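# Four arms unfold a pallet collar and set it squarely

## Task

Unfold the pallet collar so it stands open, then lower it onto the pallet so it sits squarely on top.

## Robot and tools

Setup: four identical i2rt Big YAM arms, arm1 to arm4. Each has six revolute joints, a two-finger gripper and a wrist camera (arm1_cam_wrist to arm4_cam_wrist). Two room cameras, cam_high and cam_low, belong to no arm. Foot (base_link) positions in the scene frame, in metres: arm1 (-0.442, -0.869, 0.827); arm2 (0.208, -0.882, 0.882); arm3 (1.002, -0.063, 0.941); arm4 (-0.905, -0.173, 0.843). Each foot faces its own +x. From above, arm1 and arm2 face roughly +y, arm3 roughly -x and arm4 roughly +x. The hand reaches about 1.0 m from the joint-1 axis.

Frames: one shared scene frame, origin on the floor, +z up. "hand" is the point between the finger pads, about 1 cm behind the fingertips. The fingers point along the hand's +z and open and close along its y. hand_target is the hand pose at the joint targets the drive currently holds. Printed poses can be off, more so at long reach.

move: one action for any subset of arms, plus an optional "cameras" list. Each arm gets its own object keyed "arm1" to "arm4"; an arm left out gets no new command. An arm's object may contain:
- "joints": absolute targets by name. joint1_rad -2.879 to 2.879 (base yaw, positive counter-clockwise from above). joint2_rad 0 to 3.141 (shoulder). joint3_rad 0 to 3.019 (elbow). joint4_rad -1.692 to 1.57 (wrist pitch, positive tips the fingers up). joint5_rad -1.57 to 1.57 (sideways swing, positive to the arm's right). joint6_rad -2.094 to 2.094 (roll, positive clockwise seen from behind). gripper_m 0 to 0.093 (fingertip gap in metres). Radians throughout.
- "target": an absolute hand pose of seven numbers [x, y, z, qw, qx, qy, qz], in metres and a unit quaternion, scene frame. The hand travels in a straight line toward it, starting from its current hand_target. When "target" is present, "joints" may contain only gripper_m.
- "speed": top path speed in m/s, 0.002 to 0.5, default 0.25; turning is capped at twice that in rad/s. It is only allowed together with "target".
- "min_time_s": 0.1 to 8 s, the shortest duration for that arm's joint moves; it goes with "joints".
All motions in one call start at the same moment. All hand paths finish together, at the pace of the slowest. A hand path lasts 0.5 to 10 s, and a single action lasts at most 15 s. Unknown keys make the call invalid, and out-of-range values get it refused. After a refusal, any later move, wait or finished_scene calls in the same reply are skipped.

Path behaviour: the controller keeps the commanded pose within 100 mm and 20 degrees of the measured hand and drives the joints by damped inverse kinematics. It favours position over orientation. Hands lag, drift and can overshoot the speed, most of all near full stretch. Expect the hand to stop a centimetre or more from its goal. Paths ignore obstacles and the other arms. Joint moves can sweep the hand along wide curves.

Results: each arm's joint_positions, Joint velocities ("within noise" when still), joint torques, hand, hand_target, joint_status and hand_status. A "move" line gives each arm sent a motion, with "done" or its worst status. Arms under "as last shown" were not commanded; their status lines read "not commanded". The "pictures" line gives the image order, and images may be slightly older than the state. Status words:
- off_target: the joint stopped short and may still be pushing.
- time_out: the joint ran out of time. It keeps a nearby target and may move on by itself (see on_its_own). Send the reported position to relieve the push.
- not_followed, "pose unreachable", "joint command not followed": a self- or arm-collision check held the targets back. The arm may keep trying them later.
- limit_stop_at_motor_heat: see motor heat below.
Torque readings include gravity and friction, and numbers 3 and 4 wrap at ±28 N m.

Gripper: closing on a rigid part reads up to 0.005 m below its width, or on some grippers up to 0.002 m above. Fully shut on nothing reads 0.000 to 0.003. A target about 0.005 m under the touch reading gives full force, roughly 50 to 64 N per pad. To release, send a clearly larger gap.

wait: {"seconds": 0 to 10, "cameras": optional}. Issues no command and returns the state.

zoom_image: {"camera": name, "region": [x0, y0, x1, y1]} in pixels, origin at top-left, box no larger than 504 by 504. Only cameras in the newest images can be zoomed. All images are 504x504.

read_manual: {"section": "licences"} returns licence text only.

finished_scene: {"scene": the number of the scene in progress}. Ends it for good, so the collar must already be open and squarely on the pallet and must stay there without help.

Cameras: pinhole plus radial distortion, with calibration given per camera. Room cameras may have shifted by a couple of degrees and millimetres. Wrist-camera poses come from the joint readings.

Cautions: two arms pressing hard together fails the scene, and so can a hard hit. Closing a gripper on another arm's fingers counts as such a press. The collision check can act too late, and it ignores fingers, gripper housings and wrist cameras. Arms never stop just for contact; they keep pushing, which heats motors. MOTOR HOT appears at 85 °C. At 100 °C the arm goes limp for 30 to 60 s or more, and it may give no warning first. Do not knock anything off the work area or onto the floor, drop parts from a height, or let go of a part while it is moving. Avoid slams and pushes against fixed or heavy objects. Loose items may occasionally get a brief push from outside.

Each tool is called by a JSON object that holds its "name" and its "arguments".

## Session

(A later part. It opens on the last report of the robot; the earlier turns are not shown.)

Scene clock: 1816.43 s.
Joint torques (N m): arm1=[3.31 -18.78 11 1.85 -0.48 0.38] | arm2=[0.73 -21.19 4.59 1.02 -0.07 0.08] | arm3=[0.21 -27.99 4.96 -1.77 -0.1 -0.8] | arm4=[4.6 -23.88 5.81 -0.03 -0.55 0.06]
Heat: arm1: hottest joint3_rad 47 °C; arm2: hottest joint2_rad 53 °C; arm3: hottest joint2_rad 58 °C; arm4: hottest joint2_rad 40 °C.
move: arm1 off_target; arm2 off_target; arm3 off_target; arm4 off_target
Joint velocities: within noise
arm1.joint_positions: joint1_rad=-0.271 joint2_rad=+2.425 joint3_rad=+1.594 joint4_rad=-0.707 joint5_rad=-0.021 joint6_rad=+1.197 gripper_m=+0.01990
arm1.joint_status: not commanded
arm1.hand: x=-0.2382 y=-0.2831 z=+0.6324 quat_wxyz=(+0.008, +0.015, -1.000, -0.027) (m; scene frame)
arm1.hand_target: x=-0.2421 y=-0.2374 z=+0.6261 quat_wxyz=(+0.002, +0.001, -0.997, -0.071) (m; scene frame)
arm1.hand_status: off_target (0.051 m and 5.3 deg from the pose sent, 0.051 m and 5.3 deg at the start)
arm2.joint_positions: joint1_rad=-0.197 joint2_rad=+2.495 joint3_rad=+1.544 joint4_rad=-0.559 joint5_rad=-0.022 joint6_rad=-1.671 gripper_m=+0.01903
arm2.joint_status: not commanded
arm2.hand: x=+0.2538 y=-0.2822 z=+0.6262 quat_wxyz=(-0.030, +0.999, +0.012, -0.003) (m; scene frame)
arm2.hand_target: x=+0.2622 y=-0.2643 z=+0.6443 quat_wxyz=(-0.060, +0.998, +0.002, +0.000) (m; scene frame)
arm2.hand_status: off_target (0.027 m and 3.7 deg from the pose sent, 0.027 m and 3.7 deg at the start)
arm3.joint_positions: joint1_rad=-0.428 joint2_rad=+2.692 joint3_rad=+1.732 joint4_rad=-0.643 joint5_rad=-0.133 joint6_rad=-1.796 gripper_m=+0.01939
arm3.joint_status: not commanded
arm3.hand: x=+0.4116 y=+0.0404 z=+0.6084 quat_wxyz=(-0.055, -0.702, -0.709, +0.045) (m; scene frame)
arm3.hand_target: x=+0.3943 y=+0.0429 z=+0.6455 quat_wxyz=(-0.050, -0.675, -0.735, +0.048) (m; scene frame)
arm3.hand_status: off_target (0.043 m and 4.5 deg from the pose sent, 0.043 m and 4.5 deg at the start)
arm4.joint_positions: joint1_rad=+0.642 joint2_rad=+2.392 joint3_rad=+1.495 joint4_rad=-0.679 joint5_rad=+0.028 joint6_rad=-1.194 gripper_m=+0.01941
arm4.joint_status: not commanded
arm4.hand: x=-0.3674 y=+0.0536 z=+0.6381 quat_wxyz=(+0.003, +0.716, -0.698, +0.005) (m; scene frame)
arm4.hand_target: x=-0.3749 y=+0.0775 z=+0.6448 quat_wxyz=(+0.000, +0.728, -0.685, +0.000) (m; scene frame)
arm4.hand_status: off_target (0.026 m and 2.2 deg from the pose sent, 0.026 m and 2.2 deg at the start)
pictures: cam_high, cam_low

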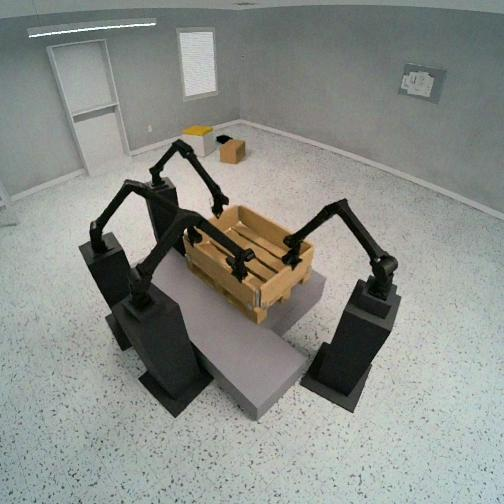

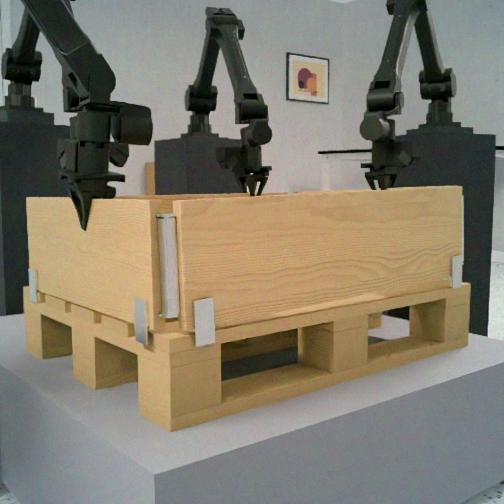

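{"name": "move", "arguments": {"arm1": {"target": [-0.240, -0.255, 0.618, 0, 0, 0.9985, 0.055], "speed": 0.05}, "arm2": {"target": [0.260, -0.264, 0.632, -0.05, 0.9987, 0.002, 0], "speed": 0.05}, "arm3": {"target": [0.4035, 0.042, 0.632, 0.0506, 0.6835, 0.7267, -0.0476], "speed": 0.05}, "arm4": {"target": [-0.364, 0.056, 0.628, 0, -0.7181, 0.6959, 0], "speed": 0.05}, "cameras": ["cam_high", "cam_low"]}}

{"name": "zoom_image", "arguments": {"camera": "cam_low", "region": [0, 220, 100, 320]}}

{"name": "zoom_image", "arguments": {"camera": "cam_low", "region": [110, 240, 230, 360]}}

{"name": "zoom_image", "arguments": {"camera": "cam_low", "region": [400, 220, 500, 320]}}

Scene clock: 1848.67 s.
Joint torques (N m): arm1=[2.55 -19.49 8.13 1.95 -0.11 0.32] | arm2=[1.2 -18.84 6.56 0.47 0.03 0.11] | arm3=[0.32 -26.52 3.36 -0.49 -0.14 -0.56] | arm4=[1.26 -20.89 6.78 0.69 -0.39 -0.05]
Heat: arm1: hottest joint3_rad 47 °C; arm2: hottest joint2_rad 56 °C; arm3: hottest joint2_rad 58 °C; arm4: hottest joint2_rad 40 °C.
move: arm1 off_target; arm2 off_target; arm3 off_target; arm4 done
Joint velocities: within noise
arm1.joint_positions: joint1_rad=-0.271 joint2_rad=+2.425 joint3_rad=+1.594 joint4_rad=-0.707 joint5_rad=-0.020 joint6_rad=+1.197 gripper_m=+0.01990
arm1.joint_status: not commanded
arm1.hand: x=-0.2381 y=-0.2833 z=+0.6321 quat_wxyz=(+0.007, +0.015, -1.000, -0.026) (m; scene frame)
arm1.hand_target: x=-0.2409 y=-0.2570 z=+0.6197 quat_wxyz=(+0.001, +0.001, -0.998, -0.055) (m; scene frame)
arm1.hand_status: off_target (0.032 m and 3.8 deg from the pose sent, 0.032 m and 3.8 deg at the start)
arm2.joint_positions: joint1_rad=-0.197 joint2_rad=+2.495 joint3_rad=+1.544 joint4_rad=-0.559 joint5_rad=-0.022 joint6_rad=-1.671 gripper_m=+0.01903
arm2.joint_status: not commanded
arm2.hand: x=+0.2538 y=-0.2822 z=+0.6262 quat_wxyz=(-0.030, +0.999, +0.012, -0.003) (m; scene frame)
arm2.hand_target: x=+0.2602 y=-0.2644 z=+0.6326 quat_wxyz=(-0.050, +0.999, +0.002, +0.000) (m; scene frame)
arm2.hand_status: off_target (0.020 m and 2.6 deg from the pose sent, 0.020 m and 2.6 deg at the start)
arm3.joint_positions: joint1_rad=-0.428 joint2_rad=+2.692 joint3_rad=+1.732 joint4_rad=-0.642 joint5_rad=-0.133 joint6_rad=-1.793 gripper_m=+0.01939
arm3.joint_status: not commanded
arm3.hand: x=+0.4114 y=+0.0404 z=+0.6084 quat_wxyz=(-0.055, -0.703, -0.708, +0.045) (m; scene frame)
arm3.hand_target: x=+0.4035 y=+0.0420 z=+0.6313 quat_wxyz=(-0.050, -0.684, -0.726, +0.048) (m; scene frame)
arm3.hand_status: off_target (0.025 m and 3.2 deg from the pose sent, 0.025 m and 3.0 deg at the start)
arm4.joint_positions: joint1_rad=+0.639 joint2_rad=+2.394 joint3_rad=+1.495 joint4_rad=-0.674 joint5_rad=+0.023 joint6_rad=-1.195 gripper_m=+0.01941
arm4.joint_status: not commanded
arm4.hand: x=-0.3664 y=+0.0527 z=+0.6370 quat_wxyz=(+0.000, +0.715, -0.699, +0.004) (m; scene frame)
arm4.hand_target: x=-0.3643 y=+0.0558 z=+0.6281 quat_wxyz=(+0.000, +0.718, -0.696, +0.000) (m; scene frame)
arm4.hand_status: done (0.010 m and 0.7 deg from the pose sent, 0.011 m and 0.8 deg at the start)
pictures: cam_high, cam_low

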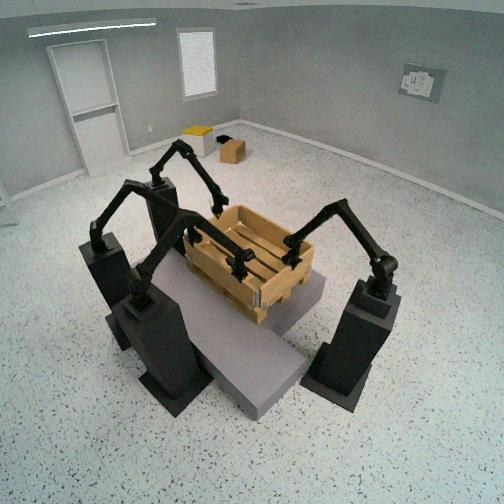

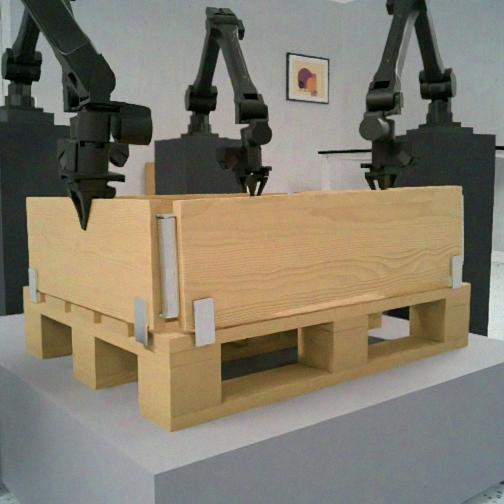

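Scaled by 5.040 from the camera's 504x504 image, which has a finer 720x720 frame.

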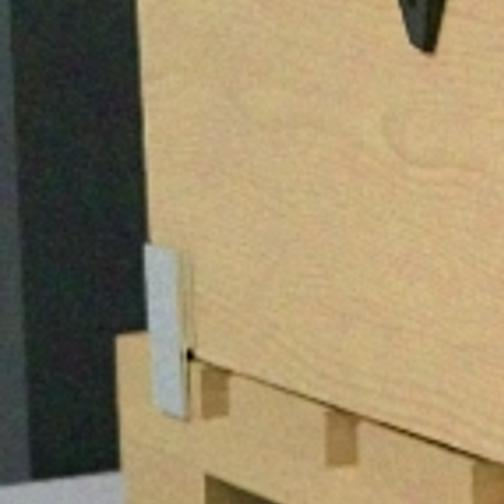

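Scaled by 4.200 from the camera's 504x504 image, which has a finer 720x720 frame.

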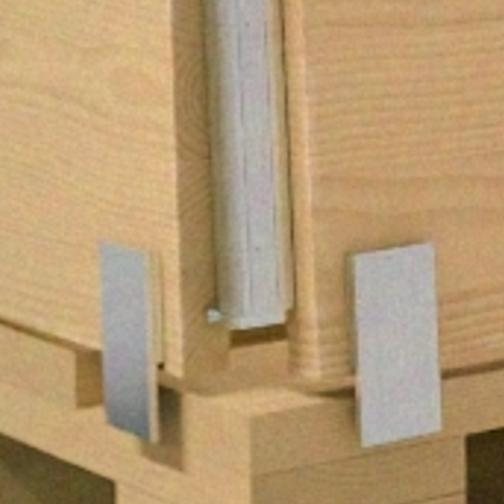

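Scaled by 5.040 from the camera's 504x504 image, which has a finer 720x720 frame.

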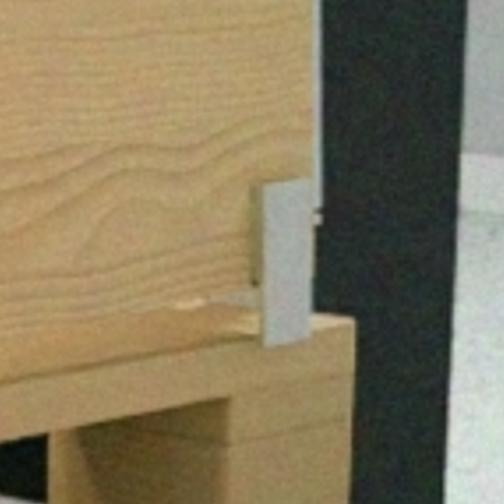

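{"name": "move", "arguments": {"arm1": {"target": [-0.240, -0.265, 0.620, 0, 0, 1, -0.01], "speed": 0.05}, "arm2": {"target": [0.260, -0.268, 0.628, 0.01, 1, 0.002, 0], "speed": 0.05}, "arm3": {"target": [0.4035, 0.042, 0.632, 0.0506, 0.6835, 0.7267, -0.0476], "speed": 0.05}, "arm4": {"target": [-0.364, 0.056, 0.630, 0, -0.7181, 0.6959, 0], "speed": 0.05}, "cameras": ["cam_high", "cam_low"]}}

{"name": "zoom_image", "arguments": {"camera": "cam_low", "region": [0, 220, 100, 320]}}

{"name": "zoom_image", "arguments": {"camera": "cam_low", "region": [110, 240, 230, 360]}}

{"name": "zoom_image", "arguments": {"camera": "cam_low", "region": [400, 220, 500, 320]}}

Scene clock: 1923.67 s.
Joint torques (N m): arm1=[2.61 -19.6 9.29 -0.06 0.58 0.36] | arm2=[1.26 -18.02 8.68 -1.24 0.18 0.12] | arm3=[0.15 -27.16 3.26 -0.92 -0.13 -0.61] | arm4=[1.44 -21.3 6.67 0.54 -0.27 -0.04]
Heat: arm1: hottest joint2_rad 43 °C; arm2: hottest joint2_rad 55 °C; arm3: hottest joint2_rad 57 °C; arm4: hottest joint2_rad 42 °C.
move: arm1 off_target; arm2 off_target; arm3 off_target; arm4 done
Joint velocities: within noise
arm1.joint_positions: joint1_rad=-0.267 joint2_rad=+2.454 joint3_rad=+1.667 joint4_rad=-0.820 joint5_rad=+0.005 joint6_rad=+1.199 gripper_m=+0.02008
arm1.joint_status: not commanded
arm1.hand: x=-0.2360 y=-0.2829 z=+0.6345 quat_wxyz=(+0.007, +0.016, -1.000, +0.010) (m; scene frame)
arm1.hand_target: x=-0.2404 y=-0.2663 z=+0.6208 quat_wxyz=(+0.000, +0.000, -1.000, +0.008) (m; scene frame)
arm1.hand_status: off_target (0.023 m and 2.0 deg from the pose sent, 0.022 m and 4.6 deg at the start)
arm2.joint_positions: joint1_rad=-0.197 joint2_rad=+2.524 joint3_rad=+1.623 joint4_rad=-0.689 joint5_rad=-0.016 joint6_rad=-1.671 gripper_m=+0.01902
arm2.joint_status: not commanded
arm2.hand: x=+0.2549 y=-0.2822 z=+0.6272 quat_wxyz=(+0.011, +1.000, +0.011, -0.004) (m; scene frame)
arm2.hand_target: x=+0.2601 y=-0.2686 z=+0.6284 quat_wxyz=(+0.009, +1.000, +0.002, +0.000) (m; scene frame)
arm2.hand_status: off_target (0.015 m and 1.1 deg from the pose sent, 0.016 m and 4.7 deg at the start)
arm3.joint_positions: joint1_rad=-0.427 joint2_rad=+2.699 joint3_rad=+1.732 joint4_rad=-0.633 joint5_rad=-0.133 joint6_rad=-1.792 gripper_m=+0.01939
arm3.joint_status: not commanded
arm3.hand: x=+0.4120 y=+0.0400 z=+0.6046 quat_wxyz=(-0.054, -0.703, -0.708, +0.046) (m; scene frame)
arm3.hand_target: x=+0.4034 y=+0.0419 z=+0.6310 quat_wxyz=(-0.050, -0.684, -0.726, +0.048) (m; scene frame)
arm3.hand_status: off_target (0.029 m and 3.1 deg from the pose sent, 0.025 m and 3.2 deg at the start)
arm4.joint_positions: joint1_rad=+0.639 joint2_rad=+2.394 joint3_rad=+1.497 joint4_rad=-0.674 joint5_rad=+0.020 joint6_rad=-1.196 gripper_m=+0.01941
arm4.joint_status: not commanded
arm4.hand: x=-0.3657 y=+0.0534 z=+0.6373 quat_wxyz=(-0.001, +0.715, -0.699, +0.003) (m; scene frame)
arm4.hand_target: x=-0.3642 y=+0.0559 z=+0.6301 quat_wxyz=(+0.000, +0.718, -0.696, +0.000) (m; scene frame)
arm4.hand_status: done (0.008 m and 0.6 deg from the pose sent, 0.008 m and 0.7 deg at the start)
pictures: cam_high, cam_low

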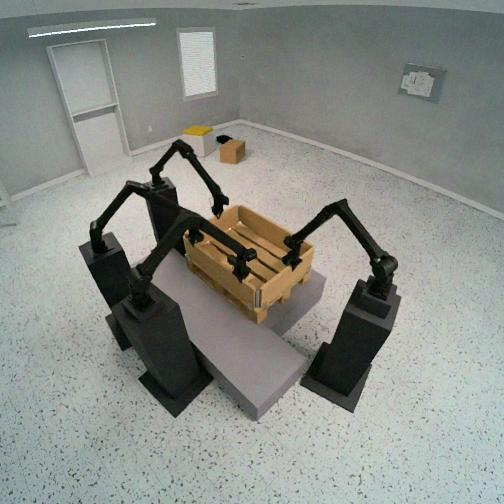

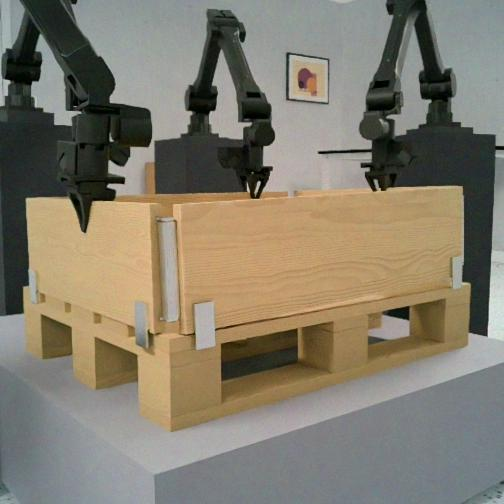

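Scaled by 5.040 from the camera's 504x504 image, which has a finer 720x720 frame.

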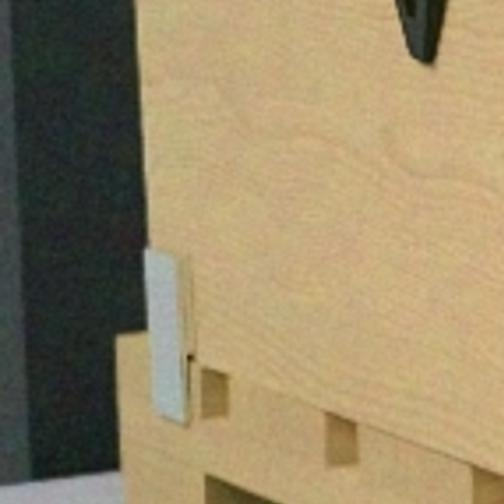

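Scaled by 4.200 from the camera's 504x504 image, which has a finer 720x720 frame.

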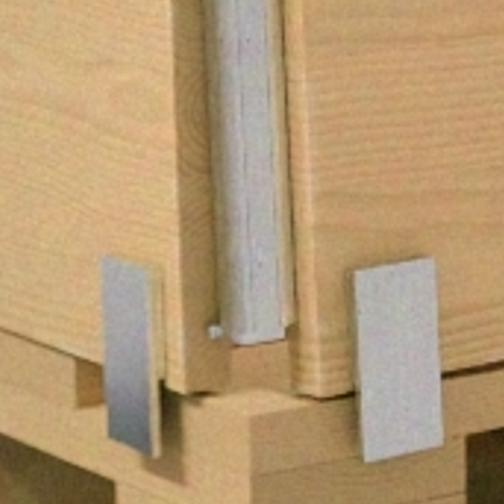

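Scaled by 5.040 from the camera's 504x504 image, which has a finer 720x720 frame.

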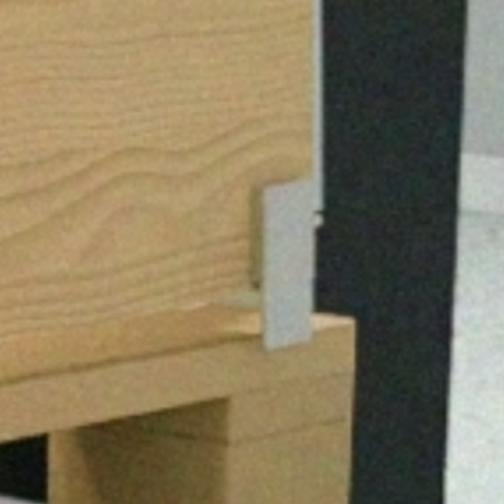

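{"name": "move", "arguments": {"arm4": {"joints": {"gripper_m": 0.05}}, "cameras": ["cam_low"]}}

{"name": "zoom_image", "arguments": {"camera": "cam_low", "region": [400, 220, 500, 320]}}

{"name": "move", "arguments": {"arm4": {"target": [-0.395, 0.06, 0.80, 0, -0.7181, 0.6959, 0], "speed": 0.2}, "cameras": ["arm4_cam_wrist"]}}

{"name": "zoom_image", "arguments": {"camera": "arm4_cam_wrist", "region": [120, 0, 372, 252]}}

Scene clock: 1976.17 s.
Joint torques (N m): arm1=[2.67 -19.6 9.11 -0.08 0.57 0.38] | arm2=[1.32 -18.02 8.68 -1.22 0.17 0.11] | arm3=[0.32 -26.58 3.34 -0.88 -0.11 -0.58] | arm4=[1.44 -21.25 6.54 0.51 -0.2 -0.04]
Heat: arm1: hottest joint2_rad 43 °C; arm2: hottest joint2_rad 50 °C; arm3: hottest joint2_rad 60 °C; arm4: hottest joint2_rad 42 °C.
move: arm4 done
Joint velocities: within noise
arm1.joint_positions: joint1_rad=-0.266 joint2_rad=+2.454 joint3_rad=+1.670 joint4_rad=-0.823 joint5_rad=+0.007 joint6_rad=+1.199 gripper_m=+0.02008
arm1.joint_status: not commanded
arm1.hand: x=-0.2359 y=-0.2827 z=+0.6349 quat_wxyz=(+0.007, +0.016, -1.000, +0.011) (m; scene frame)
arm1.hand_target: x=-0.2406 y=-0.2663 z=+0.6206 quat_wxyz=(+0.000, +0.001, -1.000, +0.008) (m; scene frame)
arm1.hand_status: not commanded
arm2.joint_positions: joint1_rad=-0.197 joint2_rad=+2.524 joint3_rad=+1.624 joint4_rad=-0.690 joint5_rad=-0.016 joint6_rad=-1.671 gripper_m=+0.01902
arm2.joint_status: not commanded
arm2.hand: x=+0.2549 y=-0.2819 z=+0.6274 quat_wxyz=(+0.010, +1.000, +0.011, -0.004) (m; scene frame)
arm2.hand_target: x=+0.2601 y=-0.2685 z=+0.6285 quat_wxyz=(+0.009, +1.000, +0.002, +0.000) (m; scene frame)
arm2.hand_status: not commanded
arm3.joint_positions: joint1_rad=-0.427 joint2_rad=+2.700 joint3_rad=+1.732 joint4_rad=-0.632 joint5_rad=-0.133 joint6_rad=-1.792 gripper_m=+0.01939
arm3.joint_status: not commanded
arm3.hand: x=+0.4124 y=+0.0399 z=+0.6039 quat_wxyz=(-0.054, -0.703, -0.708, +0.046) (m; scene frame)
arm3.hand_target: x=+0.4036 y=+0.0419 z=+0.6308 quat_wxyz=(-0.050, -0.684, -0.726, +0.048) (m; scene frame)
arm3.hand_status: not commanded
arm4.joint_positions: joint1_rad=+0.639 joint2_rad=+2.394 joint3_rad=+1.497 joint4_rad=-0.674 joint5_rad=+0.018 joint6_rad=-1.196 gripper_m=+0.04987
arm4.joint_status: all done
arm4.hand: x=-0.3659 y=+0.0538 z=+0.6373 quat_wxyz=(-0.002, +0.715, -0.699, +0.002) (m; scene frame)
arm4.hand_target: x=-0.3642 y=+0.0559 z=+0.6301 quat_wxyz=(+0.000, +0.718, -0.696, +0.000) (m; scene frame)
arm4.hand_status: not commanded
pictures: cam_low

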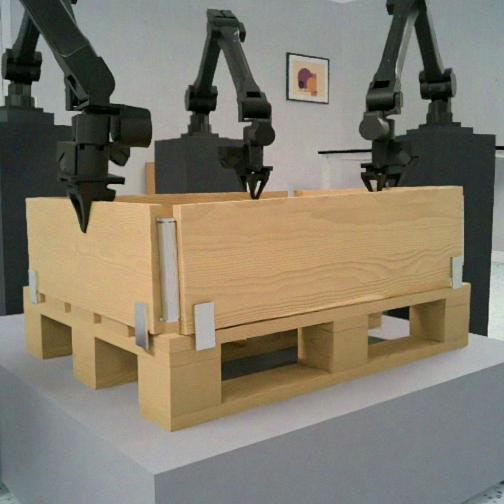

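Scaled by 5.040 from the camera's 504x504 image, which has a finer 720x720 frame.

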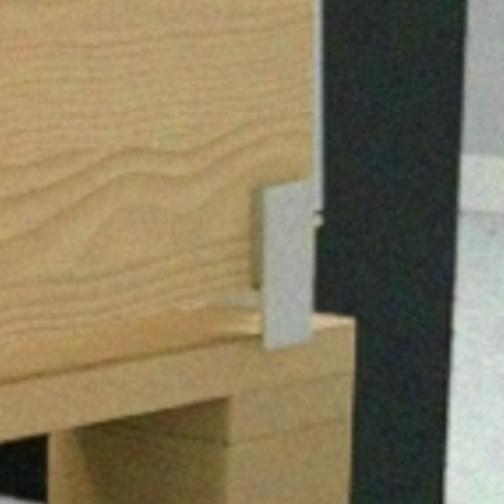

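Scene clock: 1977.90 s.
Joint torques (N m): arm1=[3.14 -19.66 9.09 -0.14 0.55 0.36] | arm2=[1.26 -17.85 8.65 -1.29 0.18 0.11] | arm3=[0.5 -26.93 3.29 -0.85 -0.12 -0.58] | arm4=[1.9 -21.19 6.42 0.28 -0.21 0.12]
Heat: arm1: hottest joint2_rad 43 °C; arm2: hottest joint2_rad 50 °C; arm3: hottest joint2_rad 60 °C; arm4: hottest joint2_rad 42 °C.
move: arm4 done
Joint velocities: within noise
arm1, arm2, arm3: as last shown
arm3.joint_positions: joint1_rad=-0.427 joint2_rad=+2.700 joint3_rad=+1.732 joint4_rad=-0.632 joint5_rad=-0.134 joint6_rad=-1.792 gripper_m=+0.01939
arm3.hand: x=+0.4124 y=+0.0398 z=+0.6039 quat_wxyz=(-0.054, -0.703, -0.708, +0.046) (m; scene frame)
arm4.joint_positions: joint1_rad=+0.666 joint2_rad=+2.057 joint3_rad=+1.407 joint4_rad=-0.915 joint5_rad=+0.017 joint6_rad=-1.180 gripper_m=+0.04996
arm4.joint_status: not commanded
arm4.hand: x=-0.3895 y=+0.0577 z=+0.8004 quat_wxyz=(-0.005, +0.719, -0.695, +0.003) (m; scene frame)
arm4.hand_target: x=-0.3950 y=+0.0599 z=+0.8000 quat_wxyz=(+0.000, +0.718, -0.696, +0.000) (m; scene frame)
arm4.hand_status: done (0.006 m and 0.7 deg from the pose sent, 0.165 m and 0.6 deg at the start)
pictures: arm4_cam_wrist
camera_calibration:
arm4_cam_wrist: T_world_to_cam=[[0.999585, 0.0267206, 0.0108051, 0.378822], [0.0157434, -0.820191, 0.571873, -0.400697], [0.0241431, -0.571465, -0.820271, 0.823803], [0, 0, 0, 1]] pos_world=[-0.392246, 0.132004, 0.900796]

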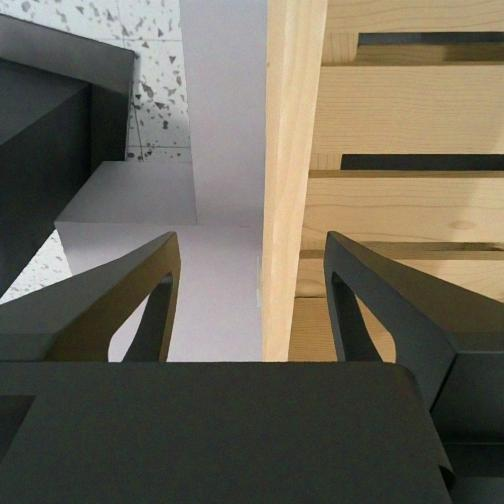

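Scaled by 2.000 from the camera's 504x504 image, which has a finer 720x720 frame.

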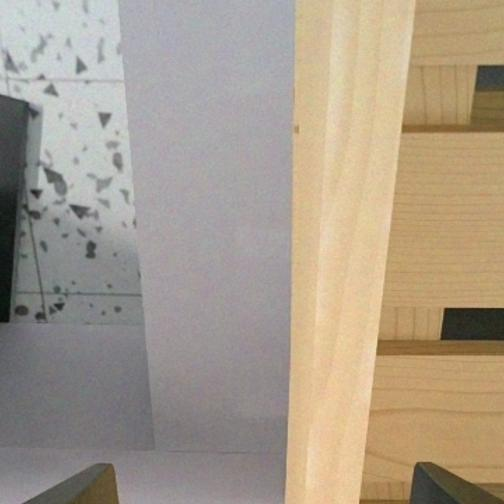

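{"name": "move", "arguments": {"arm4": {"target": [-0.52, -0.02, 0.74, 0, -0.7181, 0.6959, 0], "speed": 0.25}, "cameras": ["arm4_cam_wrist"]}}

{"name": "zoom_image", "arguments": {"camera": "arm4_cam_wrist", "region": [200, 0, 504, 304]}}

Scene clock: 1984.77 s.
Joint torques (N m): arm1=[2.61 -19.55 9.03 -0.06 0.56 0.36] | arm2=[1.32 -17.9 8.7 -1.21 0.18 0.12] | arm3=[0.62 -27.11 3.29 -0.85 -0.11 -0.58] | arm4=[0.67 -15.91 4.05 0.92 -0.17 -0.11]
Heat: arm1: hottest joint2_rad 43 °C; arm2: hottest joint2_rad 50 °C; arm3: hottest joint2_rad 61 °C; arm4: hottest joint2_rad 42 °C.
move: arm4 done
Joint velocities: within noise
arm1, arm2, arm3: as last shown
arm4.joint_positions: joint1_rad=+0.628 joint2_rad=+1.918 joint3_rad=+0.904 joint4_rad=-0.578 joint5_rad=+0.017 joint6_rad=-1.211 gripper_m=+0.04996
arm4.joint_status: not commanded
arm4.hand: x=-0.5233 y=-0.0188 z=+0.7361 quat_wxyz=(+0.008, +0.717, -0.697, -0.003) (m; scene frame)
arm4.hand_target: x=-0.5199 y=-0.0200 z=+0.7400 quat_wxyz=(+0.000, +0.718, -0.696, +0.000) (m; scene frame)
arm4.hand_status: done (0.005 m and 1.0 deg from the pose sent, 0.163 m and 0.7 deg at the start)
pictures: arm4_cam_wrist
camera_calibration:
arm4_cam_wrist: T_world_to_cam=[[0.999675, 0.020269, -0.0154386, 0.534519], [0.0254663, -0.814057, 0.580226, -0.425353], [-0.000807269, -0.580431, -0.814309, 0.712923], [0, 0, 0, 1]] pos_world=[-0.522937, 0.0567069, 0.835593]

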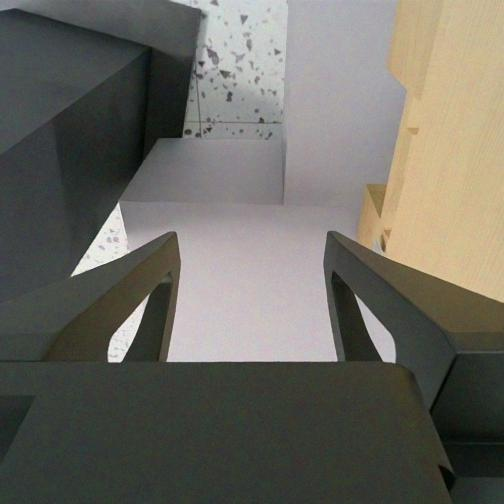

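Scaled by 1.658 from the camera's 504x504 image, which has a finer 720x720 frame.

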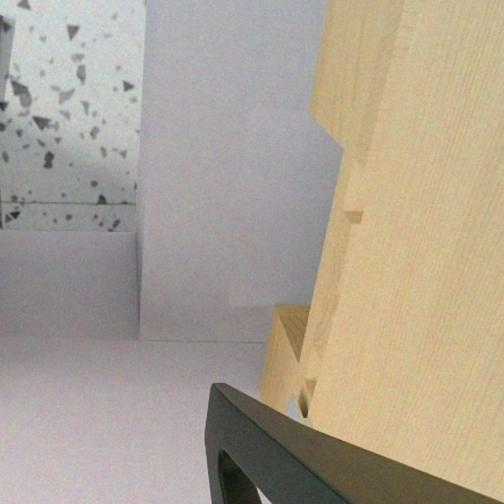

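{"name": "move", "arguments": {"arm4": {"target": [-0.53, 0.10, 0.76, 0, -0.7181, 0.6959, 0], "speed": 0.25}, "cameras": ["arm4_cam_wrist"]}}

{"name": "zoom_image", "arguments": {"camera": "arm4_cam_wrist", "region": [300, 0, 504, 204]}}

{"name": "zoom_image", "arguments": {"camera": "arm4_cam_wrist", "region": [300, 130, 504, 334]}}

Scene clock: 1999.17 s.
Joint torques (N m): arm1=[2.78 -19.78 9.11 -0.06 0.55 0.34] | arm2=[1.38 -18.02 8.7 -1.24 0.16 0.11] | arm3=[0.26 -27.16 3.36 -0.99 -0.1 -0.58] | arm4=[1.03 -13.68 7.56 0.38 -0.07 0.13]
Heat: arm1: hottest joint2_rad 43 °C; arm2: hottest joint2_rad 50 °C; arm3: hottest joint2_rad 63 °C; arm4: hottest joint2_rad 40 °C.
move: arm4 done
Joint velocities: within noise
arm1, arm2, arm3: as last shown
arm4.joint_positions: joint1_rad=+0.875 joint2_rad=+1.918 joint3_rad=+1.028 joint4_rad=-0.680 joint5_rad=+0.013 joint6_rad=-0.980 gripper_m=+0.04996
arm4.joint_status: not commanded
arm4.hand: x=-0.5370 y=+0.0964 z=+0.7654 quat_wxyz=(-0.004, +0.722, -0.691, +0.000) (m; scene frame)
arm4.hand_target: x=-0.5302 y=+0.0999 z=+0.7601 quat_wxyz=(+0.000, +0.718, -0.696, +0.000) (m; scene frame)
arm4.hand_status: done (0.010 m and 0.9 deg from the pose sent, 0.121 m and 1.0 deg at the start)
pictures: arm4_cam_wrist
camera_calibration:
arm4_cam_wrist: T_world_to_cam=[[0.99932, 0.0363795, 0.00605265, 0.52822], [0.0264688, -0.821779, 0.569191, -0.33858], [0.0256808, -0.568643, -0.822183, 0.822771], [0, 0, 0, 1]] pos_world=[-0.540028, 0.170409, 0.865988]

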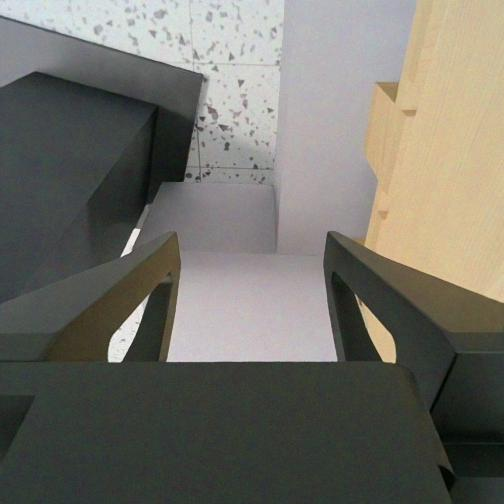

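Scaled by 2.471 from the camera's 504x504 image, which has a finer 720x720 frame.

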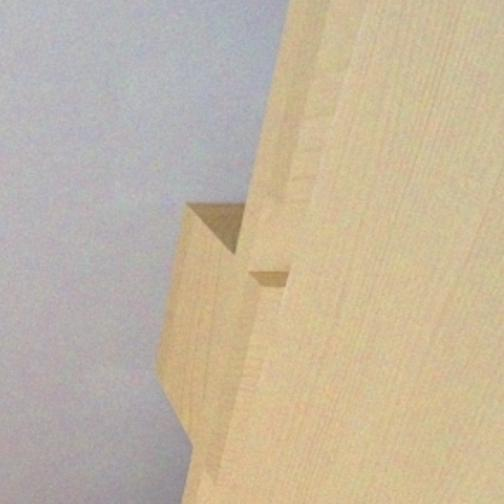

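Scaled by 2.471 from the camera's 504x504 image, which has a finer 720x720 frame.

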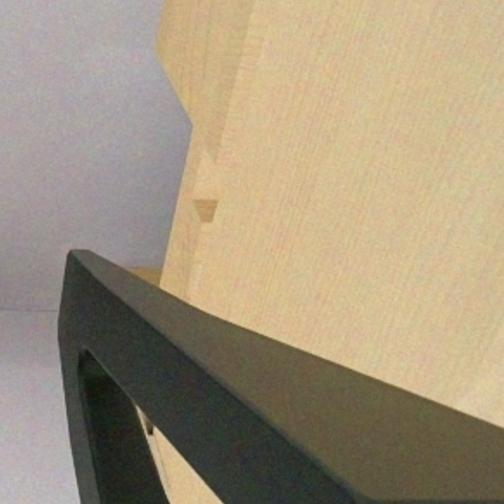

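{"name": "move", "arguments": {"arm4": {"target": [-0.53, 0.25, 0.75, 0, -0.7181, 0.6959, 0], "speed": 0.25}, "cameras": ["arm4_cam_wrist"]}}

{"name": "zoom_image", "arguments": {"camera": "arm4_cam_wrist", "region": [300, 0, 504, 204]}}

Scene clock: 2014.33 s.
Joint torques (N m): arm1=[3.02 -19.72 9.1 -0.08 0.53 0.36] | arm2=[1.38 -18.02 8.65 -1.26 0.18 0.11] | arm3=[0.73 -26.93 3.43 -1.02 -0.11 -0.59] | arm4=[1.26 -17.79 9.09 0.31 -0.14 0.16]
Heat: arm1: hottest joint2_rad 43 °C; arm2: hottest joint2_rad 50 °C; arm3: hottest joint2_rad 64 °C; arm4: hottest joint2_rad 38 °C.
move: arm4 off_target
Joint velocities: within noise
arm1, arm2, arm3: as last shown
arm4.joint_positions: joint1_rad=+1.090 joint2_rad=+2.118 joint3_rad=+1.366 joint4_rad=-0.821 joint5_rad=+0.013 joint6_rad=-0.765 gripper_m=+0.04996
arm4.joint_status: not commanded
arm4.hand: x=-0.5366 y=+0.2438 z=+0.7588 quat_wxyz=(-0.004, +0.722, -0.692, +0.000) (m; scene frame)
arm4.hand_target: x=-0.5303 y=+0.2496 z=+0.7501 quat_wxyz=(+0.000, +0.718, -0.696, +0.000) (m; scene frame)
arm4.hand_status: off_target (0.013 m and 0.8 deg from the pose sent, 0.155 m and 0.9 deg at the start)
pictures: arm4_cam_wrist
camera_calibration:
arm4_cam_wrist: T_world_to_cam=[[0.999335, 0.0359638, 0.00596974, 0.52261], [0.0261652, -0.82159, 0.569478, -0.214177], [0.0253853, -0.568943, -0.821985, 0.900916], [0, 0, 0, 1]] pos_world=[-0.539529, 0.317809, 0.859389]

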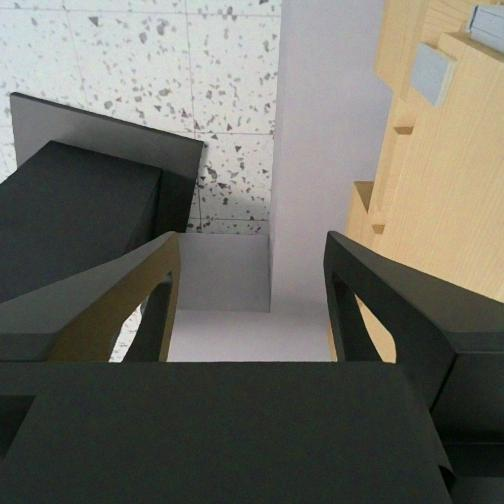

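Scaled by 2.471 from the camera's 504x504 image, which has a finer 720x720 frame.

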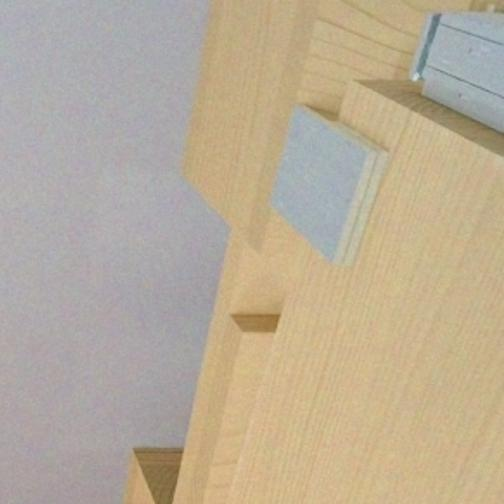

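{"name": "move", "arguments": {"arm4": {"target": [-0.42, 0.13, 0.80, 0, -0.7181, 0.6959, 0], "speed": 0.3}, "cameras": []}}

{"name": "move", "arguments": {"arm4": {"target": [-0.366, 0.125, 0.72, 0, -0.7181, 0.6959, 0], "speed": 0.2}, "cameras": ["arm4_cam_wrist"]}}

Scene clock: 2072.20 s.
Joint torques (N m): arm1=[2.67 -19.6 9.14 -0.05 0.55 0.35] | arm2=[1.32 -18.2 8.65 -1.25 0.18 0.11] | arm3=[0.21 -26.7 3.26 -0.83 -0.1 -0.59] | arm4=[1.67 -21.48 9.32 0.25 -0.21 -0.08]
Heat: arm1: hottest joint2_rad 43 °C; arm2: hottest joint2_rad 49 °C; arm3: hottest joint2_rad 65 °C; arm4: hottest joint2_rad 39 °C.
move: arm4 off_target
Joint velocities: within noise
arm1, arm2, arm3: as last shown
arm4.joint_positions: joint1_rad=+0.797 joint2_rad=+2.084 joint3_rad=+1.407 joint4_rad=-0.932 joint5_rad=+0.017 joint6_rad=-1.030 gripper_m=+0.04996
arm4.joint_status: not commanded
arm4.hand: x=-0.4322 y=+0.1187 z=+0.7867 quat_wxyz=(+0.016, +0.713, -0.701, -0.003) (m; scene frame)
arm4.hand_target: x=-0.4205 y=+0.1297 z=+0.8002 quat_wxyz=(+0.000, +0.718, -0.696, +0.000) (m; scene frame)
arm4.hand_status: off_target (0.021 m and 2.0 deg from the pose sent, 0.168 m and 0.8 deg at the start)
pictures: none
No camera images: "cameras" was empty.

Scene clock: 2073.67 s.
Joint torques (N m): arm1=[2.55 -19.55 9.07 -0.1 0.55 0.36] | arm2=[1.44 -17.85 8.66 -1.25 0.18 0.11] | arm3=[0.5 -26.7 3.4 -0.87 -0.08 -0.59] | arm4=[1.14 -21.42 8.96 0.58 -0.17 -0.08]
Heat: arm1: hottest joint2_rad 43 °C; arm2: hottest joint2_rad 49 °C; arm3: hottest joint2_rad 65 °C; arm4: hottest joint2_rad 39 °C.
move: arm4 off_target
Joint velocities: within noise
arm1, arm2, arm3: as last shown
arm4.joint_positions: joint1_rad=+0.747 joint2_rad=+2.277 joint3_rad=+1.563 joint4_rad=-0.875 joint5_rad=+0.017 joint6_rad=-1.086 gripper_m=+0.04996
arm4.joint_status: not commanded
arm4.hand: x=-0.3763 y=+0.1188 z=+0.7229 quat_wxyz=(+0.006, +0.715, -0.699, -0.001) (m; scene frame)
arm4.hand_target: x=-0.3664 y=+0.1248 z=+0.7201 quat_wxyz=(+0.000, +0.718, -0.696, +0.000) (m; scene frame)
arm4.hand_status: off_target (0.012 m and 0.9 deg from the pose sent, 0.094 m and 2.0 deg at the start)
pictures: arm4_cam_wrist
camera_calibration:
arm4_cam_wrist: T_world_to_cam=[[0.999844, 0.0141649, -0.0105749, 0.381837], [0.0176726, -0.814201, 0.580315, -0.312462], [-0.000390019, -0.580411, -0.814324, 0.782407], [0, 0, 0, 1]] pos_world=[-0.37595, 0.194302, 0.822497]

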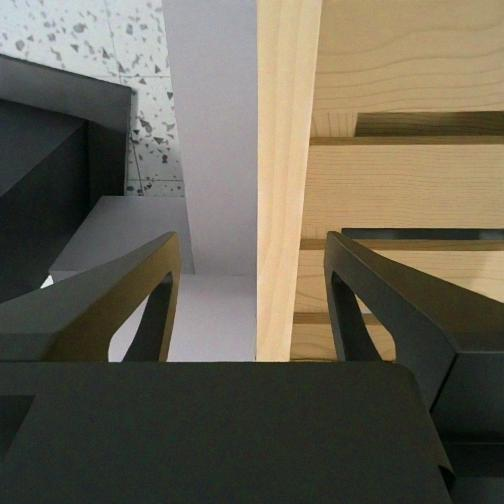

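{"name": "move", "arguments": {"arm4": {"target": [-0.356, 0.125, 0.627, 0, -0.7181, 0.6959, 0], "speed": 0.15}, "cameras": []}}

{"name": "move", "arguments": {"arm4": {"joints": {"gripper_m": 0.014}}, "cameras": ["arm4_cam_wrist"]}}

Scene clock: 2080.90 s.
Joint torques (N m): arm1=[2.9 -19.72 9.09 -0.16 0.57 0.36] | arm2=[1.38 -17.96 8.72 -1.26 0.17 0.11] | arm3=[0.32 -26.99 3.25 -0.91 -0.11 -0.58] | arm4=[0.79 -22.07 8.23 0.87 -0.17 -0.09]
Heat: arm1: hottest joint2_rad 43 °C; arm2: hottest joint2_rad 49 °C; arm3: hottest joint2_rad 65 °C; arm4: hottest joint2_rad 40 °C.
move: arm4 off_target
Joint velocities: within noise
arm1, arm2, arm3: as last shown
arm4.joint_positions: joint1_rad=+0.745 joint2_rad=+2.460 joint3_rad=+1.636 joint4_rad=-0.766 joint5_rad=+0.017 joint6_rad=-1.096 gripper_m=+0.04996
arm4.joint_status: not commanded
arm4.hand: x=-0.3669 y=+0.1242 z=+0.6351 quat_wxyz=(+0.006, +0.718, -0.696, -0.001) (m; scene frame)
arm4.hand_target: x=-0.3564 y=+0.1246 z=+0.6272 quat_wxyz=(+0.000, +0.718, -0.696, +0.000) (m; scene frame)
arm4.hand_status: off_target (0.014 m and 0.8 deg from the pose sent, 0.098 m and 0.9 deg at the start)
pictures: none
No camera images: "cameras" was empty.

Scene clock: 2081.53 s.
Joint torques (N m): arm1=[2.96 -19.78 9.02 -0.08 0.54 0.37] | arm2=[1.2 -18.02 8.61 -1.24 0.17 0.11] | arm3=[0.15 -26.93 3.41 -0.94 -0.07 -0.6] | arm4=[0.62 -22.07 8.05 0.73 -0.24 -0.07]
Heat: arm1: hottest joint2_rad 43 °C; arm2: hottest joint2_rad 49 °C; arm3: hottest joint2_rad 65 °C; arm4: hottest joint2_rad 40 °C.
move: arm4 off_target
Joint velocities: within noise
arm1.joint_positions: joint1_rad=-0.266 joint2_rad=+2.454 joint3_rad=+1.670 joint4_rad=-0.824 joint5_rad=+0.007 joint6_rad=+1.199 gripper_m=+0.02008
arm1.joint_status: not commanded
arm1.hand: x=-0.2359 y=-0.2827 z=+0.6350 quat_wxyz=(+0.007, +0.016, -1.000, +0.011) (m; scene frame)
arm1.hand_target: x=-0.2406 y=-0.2664 z=+0.6206 quat_wxyz=(+0.000, +0.001, -1.000, +0.008) (m; scene frame)
arm1.hand_status: not commanded
arm2.joint_positions: joint1_rad=-0.197 joint2_rad=+2.524 joint3_rad=+1.624 joint4_rad=-0.690 joint5_rad=-0.016 joint6_rad=-1.672 gripper_m=+0.01902
arm2.joint_status: not commanded
arm2.hand: x=+0.2549 y=-0.2817 z=+0.6273 quat_wxyz=(+0.010, +1.000, +0.012, -0.004) (m; scene frame)
arm2.hand_target: x=+0.2601 y=-0.2685 z=+0.6284 quat_wxyz=(+0.009, +1.000, +0.002, +0.000) (m; scene frame)
arm2.hand_status: not commanded
arm3.joint_positions: joint1_rad=-0.427 joint2_rad=+2.700 joint3_rad=+1.732 joint4_rad=-0.631 joint5_rad=-0.134 joint6_rad=-1.793 gripper_m=+0.01939
arm3.joint_status: not commanded
arm3.hand: x=+0.4123 y=+0.0399 z=+0.6039 quat_wxyz=(-0.054, -0.703, -0.708, +0.046) (m; scene frame)
arm3.hand_target: x=+0.4035 y=+0.0419 z=+0.6310 quat_wxyz=(-0.050, -0.684, -0.726, +0.048) (m; scene frame)
arm3.hand_status: not commanded
arm4.joint_positions: joint1_rad=+0.745 joint2_rad=+2.460 joint3_rad=+1.636 joint4_rad=-0.761 joint5_rad=+0.018 joint6_rad=-1.096 gripper_m=+0.01942
arm4.joint_status: gripper_m off_target (ended at +0.01944, target +0.01400)
arm4.hand: x=-0.3655 y=+0.1244 z=+0.6351 quat_wxyz=(+0.004, +0.717, -0.697, +0.000) (m; scene frame)
arm4.hand_target: x=-0.3565 y=+0.1247 z=+0.6271 quat_wxyz=(+0.000, +0.718, -0.696, +0.000) (m; scene frame)
arm4.hand_status: not commanded
pictures: arm4_cam_wrist
camera_calibration:
arm4_cam_wrist: T_world_to_cam=[[0.999758, 0.0212872, -0.00560671, 0.36592], [0.0205972, -0.814727, 0.579479, -0.255471], [0.00776755, -0.579454, -0.814968, 0.71746], [0, 0, 0, 1]] pos_world=[-0.366143, 0.199807, 0.734799]

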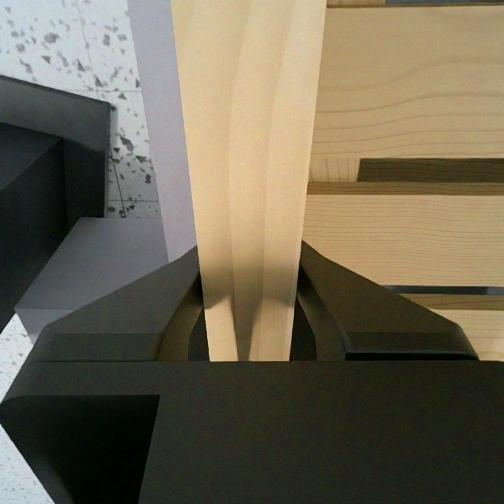

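{"name": "move", "arguments": {"arm4": {"target": [-0.373, 0.127, 0.695, 0, -0.7284, 0.6852, 0], "speed": 0.06}, "arm3": {"target": [0.394, 0.042, 0.636, 0.0509, 0.6791, 0.7307, -0.0474], "speed": 0.06}, "cameras": ["cam_low"]}}

{"name": "zoom_image", "arguments": {"camera": "cam_low", "region": [400, 220, 500, 320]}}

{"name": "zoom_image", "arguments": {"camera": "cam_low", "region": [110, 240, 230, 360]}}

Scene clock: 2092.07 s.
Joint torques (N m): arm1=[2.67 -20.72 8.46 0.03 0.25 0.36] | arm2=[1.32 -18.43 7.91 -1.02 0.09 0.14] | arm3=[0.56 -27.28 4.52 -1.76 -0.2 -0.48] | arm4=[1.49 -34.37 4.26 -2.84 -0.48 -0.09]
Heat: arm1: hottest joint2_rad 43 °C; arm2: hottest joint2_rad 49 °C; arm3: hottest joint2_rad 65 °C; arm4: hottest joint2_rad 40 °C.
move: arm3 off_target; arm4 off_target
Joint velocities: within noise
arm1.joint_positions: joint1_rad=-0.264 joint2_rad=+2.464 joint3_rad=+1.678 joint4_rad=-0.825 joint5_rad=+0.015 joint6_rad=+1.199 gripper_m=+0.02009
arm1.joint_status: not commanded
arm1.hand: x=-0.2361 y=-0.2821 z=+0.6312 quat_wxyz=(+0.004, +0.018, -1.000, +0.014) (m; scene frame)
arm1.hand_target: x=-0.2406 y=-0.2662 z=+0.6208 quat_wxyz=(+0.000, +0.001, -1.000, +0.008) (m; scene frame)
arm1.hand_status: not commanded
arm2.joint_positions: joint1_rad=-0.197 joint2_rad=+2.530 joint3_rad=+1.634 joint4_rad=-0.695 joint5_rad=-0.014 joint6_rad=-1.674 gripper_m=+0.01902
arm2.joint_status: not commanded
arm2.hand: x=+0.2555 y=-0.2796 z=+0.6266 quat_wxyz=(+0.011, +1.000, +0.013, -0.002) (m; scene frame)
arm2.hand_target: x=+0.2601 y=-0.2687 z=+0.6282 quat_wxyz=(+0.009, +1.000, +0.002, +0.000) (m; scene frame)
arm2.hand_status: not commanded
arm3.joint_positions: joint1_rad=-0.427 joint2_rad=+2.708 joint3_rad=+1.752 joint4_rad=-0.635 joint5_rad=-0.131 joint6_rad=-1.810 gripper_m=+0.01939
arm3.joint_status: not commanded
arm3.hand: x=+0.4055 y=+0.0417 z=+0.6036 quat_wxyz=(-0.049, -0.697, -0.714, +0.048) (m; scene frame)
arm3.hand_target: x=+0.3941 y=+0.0419 z=+0.6347 quat_wxyz=(-0.050, -0.679, -0.730, +0.048) (m; scene frame)
arm3.hand_status: off_target (0.034 m and 2.8 deg from the pose sent, 0.037 m and 3.8 deg at the start)
arm4.joint_positions: joint1_rad=+0.752 joint2_rad=+2.462 joint3_rad=+1.600 joint4_rad=-0.721 joint5_rad=+0.026 joint6_rad=-1.107 gripper_m=+0.01939
arm4.joint_status: not commanded
arm4.hand: x=-0.3759 y=+0.1227 z=+0.6245 quat_wxyz=(+0.005, +0.724, -0.690, +0.004) (m; scene frame)
arm4.hand_target: x=-0.3721 y=+0.1274 z=+0.6885 quat_wxyz=(-0.001, +0.728, -0.685, +0.000) (m; scene frame)
arm4.hand_status: off_target (0.071 m and 1.0 deg from the pose sent, 0.060 m and 1.9 deg at the start)
pictures: cam_low

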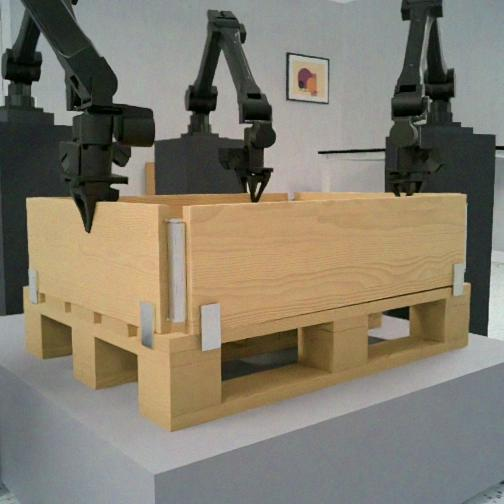

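Scaled by 5.040 from the camera's 504x504 image, which has a finer 720x720 frame.

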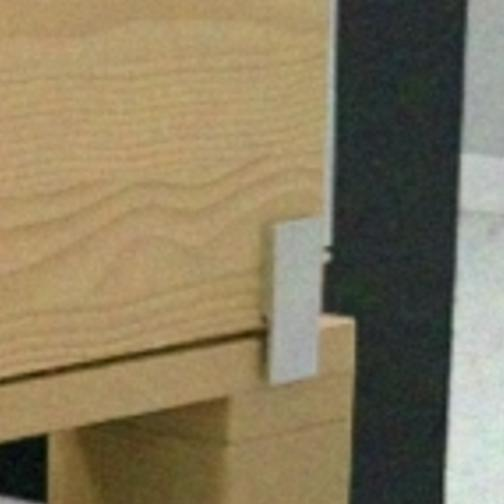

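Scaled by 4.200 from the camera's 504x504 image, which has a finer 720x720 frame.

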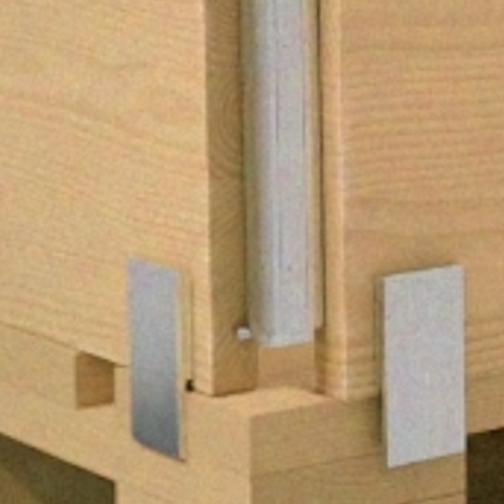

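{"name": "move", "arguments": {"arm1": {"joints": {"joint1_rad": -0.264, "joint2_rad": 2.464, "joint3_rad": 1.678, "joint4_rad": -0.825, "joint5_rad": 0.015, "joint6_rad": 1.199}, "min_time_s": 0.5}, "arm2": {"joints": {"joint1_rad": -0.197, "joint2_rad": 2.530, "joint3_rad": 1.634, "joint4_rad": -0.695, "joint5_rad": -0.014, "joint6_rad": -1.674}, "min_time_s": 0.5}, "arm3": {"joints": {"joint1_rad": -0.427, "joint2_rad": 2.708, "joint3_rad": 1.752, "joint4_rad": -0.635, "joint5_rad": -0.131, "joint6_rad": -1.810}, "min_time_s": 0.5}, "arm4": {"joints": {"joint1_rad": 0.752, "joint2_rad": 2.462, "joint3_rad": 1.600, "joint4_rad": -0.721, "joint5_rad": 0.026, "joint6_rad": -1.107}, "min_time_s": 0.5}, "cameras": ["cam_high", "cam_low"]}}

{"name": "zoom_image", "arguments": {"camera": "cam_high", "region": [150, 190, 330, 340]}}

{"name": "zoom_image", "arguments": {"camera": "cam_low", "region": [0, 180, 250, 430]}}

{"name": "zoom_image", "arguments": {"camera": "cam_low", "region": [240, 180, 490, 430]}}

Scene clock: 2112.10 s.
Joint torques (N m): arm1=[1.26 -24.53 4.97 -0.12 0.18 -0.08] | arm2=[1.55 -19.66 4.89 -0.18 -0.1 -0.02] | arm3=[0.21 -23.3 3.93 0.27 -0.22 -0.04] | arm4=[0.91 -25.29 5.38 -0.03 -0.27 0]
Heat: arm1: hottest joint3_rad 43 °C; arm2: hottest joint2_rad 49 °C; arm3: hottest joint2_rad 60 °C; arm4: hottest joint2_rad 41 °C.
move: arm1 done; arm2 done; arm3 done; arm4 done
Joint velocities: within noise
arm1.joint_positions: joint1_rad=-0.264 joint2_rad=+2.464 joint3_rad=+1.678 joint4_rad=-0.825 joint5_rad=+0.014 joint6_rad=+1.195 gripper_m=+0.02009
arm1.joint_status: all done
arm1.hand: x=-0.2362 y=-0.2821 z=+0.6312 quat_wxyz=(+0.004, +0.020, -1.000, +0.014) (m; scene frame)
arm1.hand_target: x=-0.2358 y=-0.2822 z=+0.6311 quat_wxyz=(+0.004, +0.018, -1.000, +0.014) (m; scene frame)
arm1.hand_status: not commanded
arm2.joint_positions: joint1_rad=-0.197 joint2_rad=+2.530 joint3_rad=+1.634 joint4_rad=-0.694 joint5_rad=-0.014 joint6_rad=-1.674 gripper_m=+0.01902
arm2.joint_status: all done
arm2.hand: x=+0.2556 y=-0.2794 z=+0.6266 quat_wxyz=(+0.010, +1.000, +0.013, -0.002) (m; scene frame)
arm2.hand_target: x=+0.2554 y=-0.2798 z=+0.6263 quat_wxyz=(+0.011, +1.000, +0.013, -0.003) (m; scene frame)
arm2.hand_status: not commanded
arm3.joint_positions: joint1_rad=-0.427 joint2_rad=+2.709 joint3_rad=+1.752 joint4_rad=-0.630 joint5_rad=-0.131 joint6_rad=-1.808 gripper_m=+0.01939
arm3.joint_status: all done
arm3.hand: x=+0.4053 y=+0.0418 z=+0.6025 quat_wxyz=(-0.048, -0.697, -0.714, +0.049) (m; scene frame)
arm3.hand_target: x=+0.4056 y=+0.0415 z=+0.6034 quat_wxyz=(-0.049, -0.697, -0.714, +0.048) (m; scene frame)
arm3.hand_status: not commanded
arm4.joint_positions: joint1_rad=+0.755 joint2_rad=+2.475 joint3_rad=+1.600 joint4_rad=-0.703 joint5_rad=+0.030 joint6_rad=-1.106 gripper_m=+0.01939
arm4.joint_status: all done
arm4.hand: x=-0.3763 y=+0.1233 z=+0.6169 quat_wxyz=(+0.003, +0.724, -0.690, +0.007) (m; scene frame)
arm4.hand_target: x=-0.3759 y=+0.1225 z=+0.6244 quat_wxyz=(+0.005, +0.724, -0.690, +0.004) (m; scene frame)
arm4.hand_status: not commanded
pictures: cam_high, cam_low

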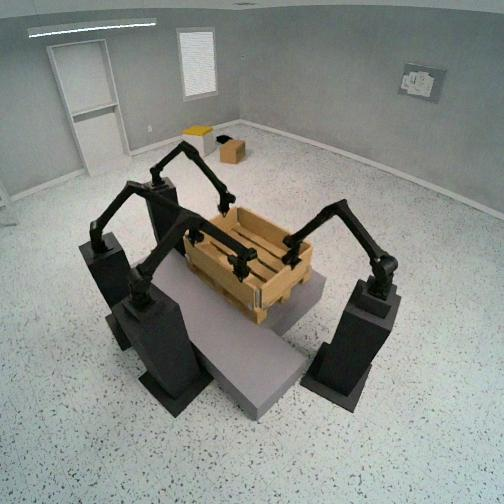

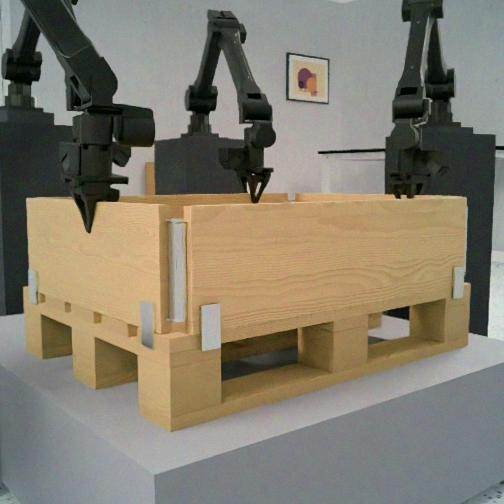

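Scaled by 2.800 from the camera's 504x504 image, which has a finer 720x720 frame.

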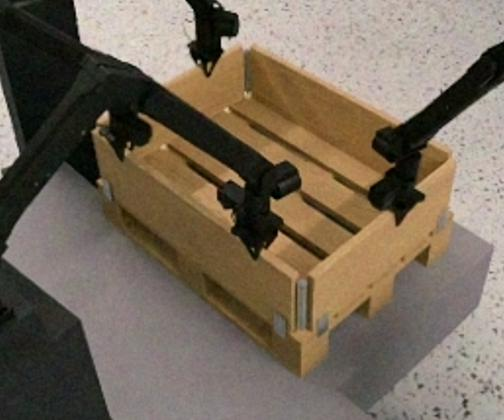

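Scaled by 2.016 from the camera's 504x504 image, which has a finer 720x720 frame.

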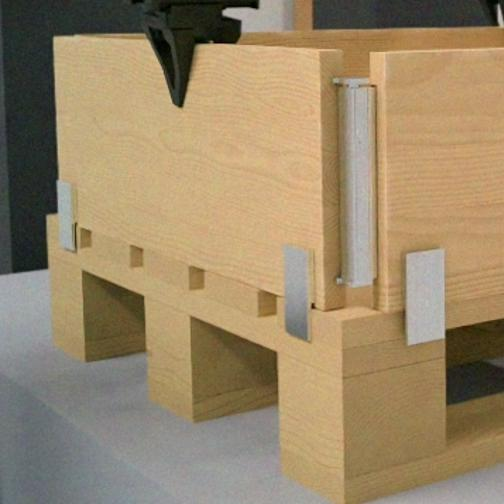

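Scaled by 2.016 from the camera's 504x504 image, which has a finer 720x720 frame.

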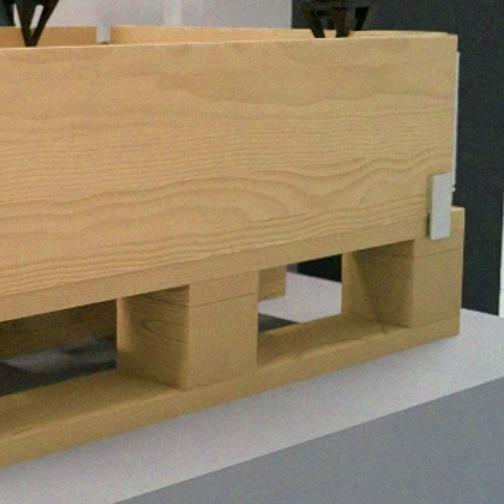

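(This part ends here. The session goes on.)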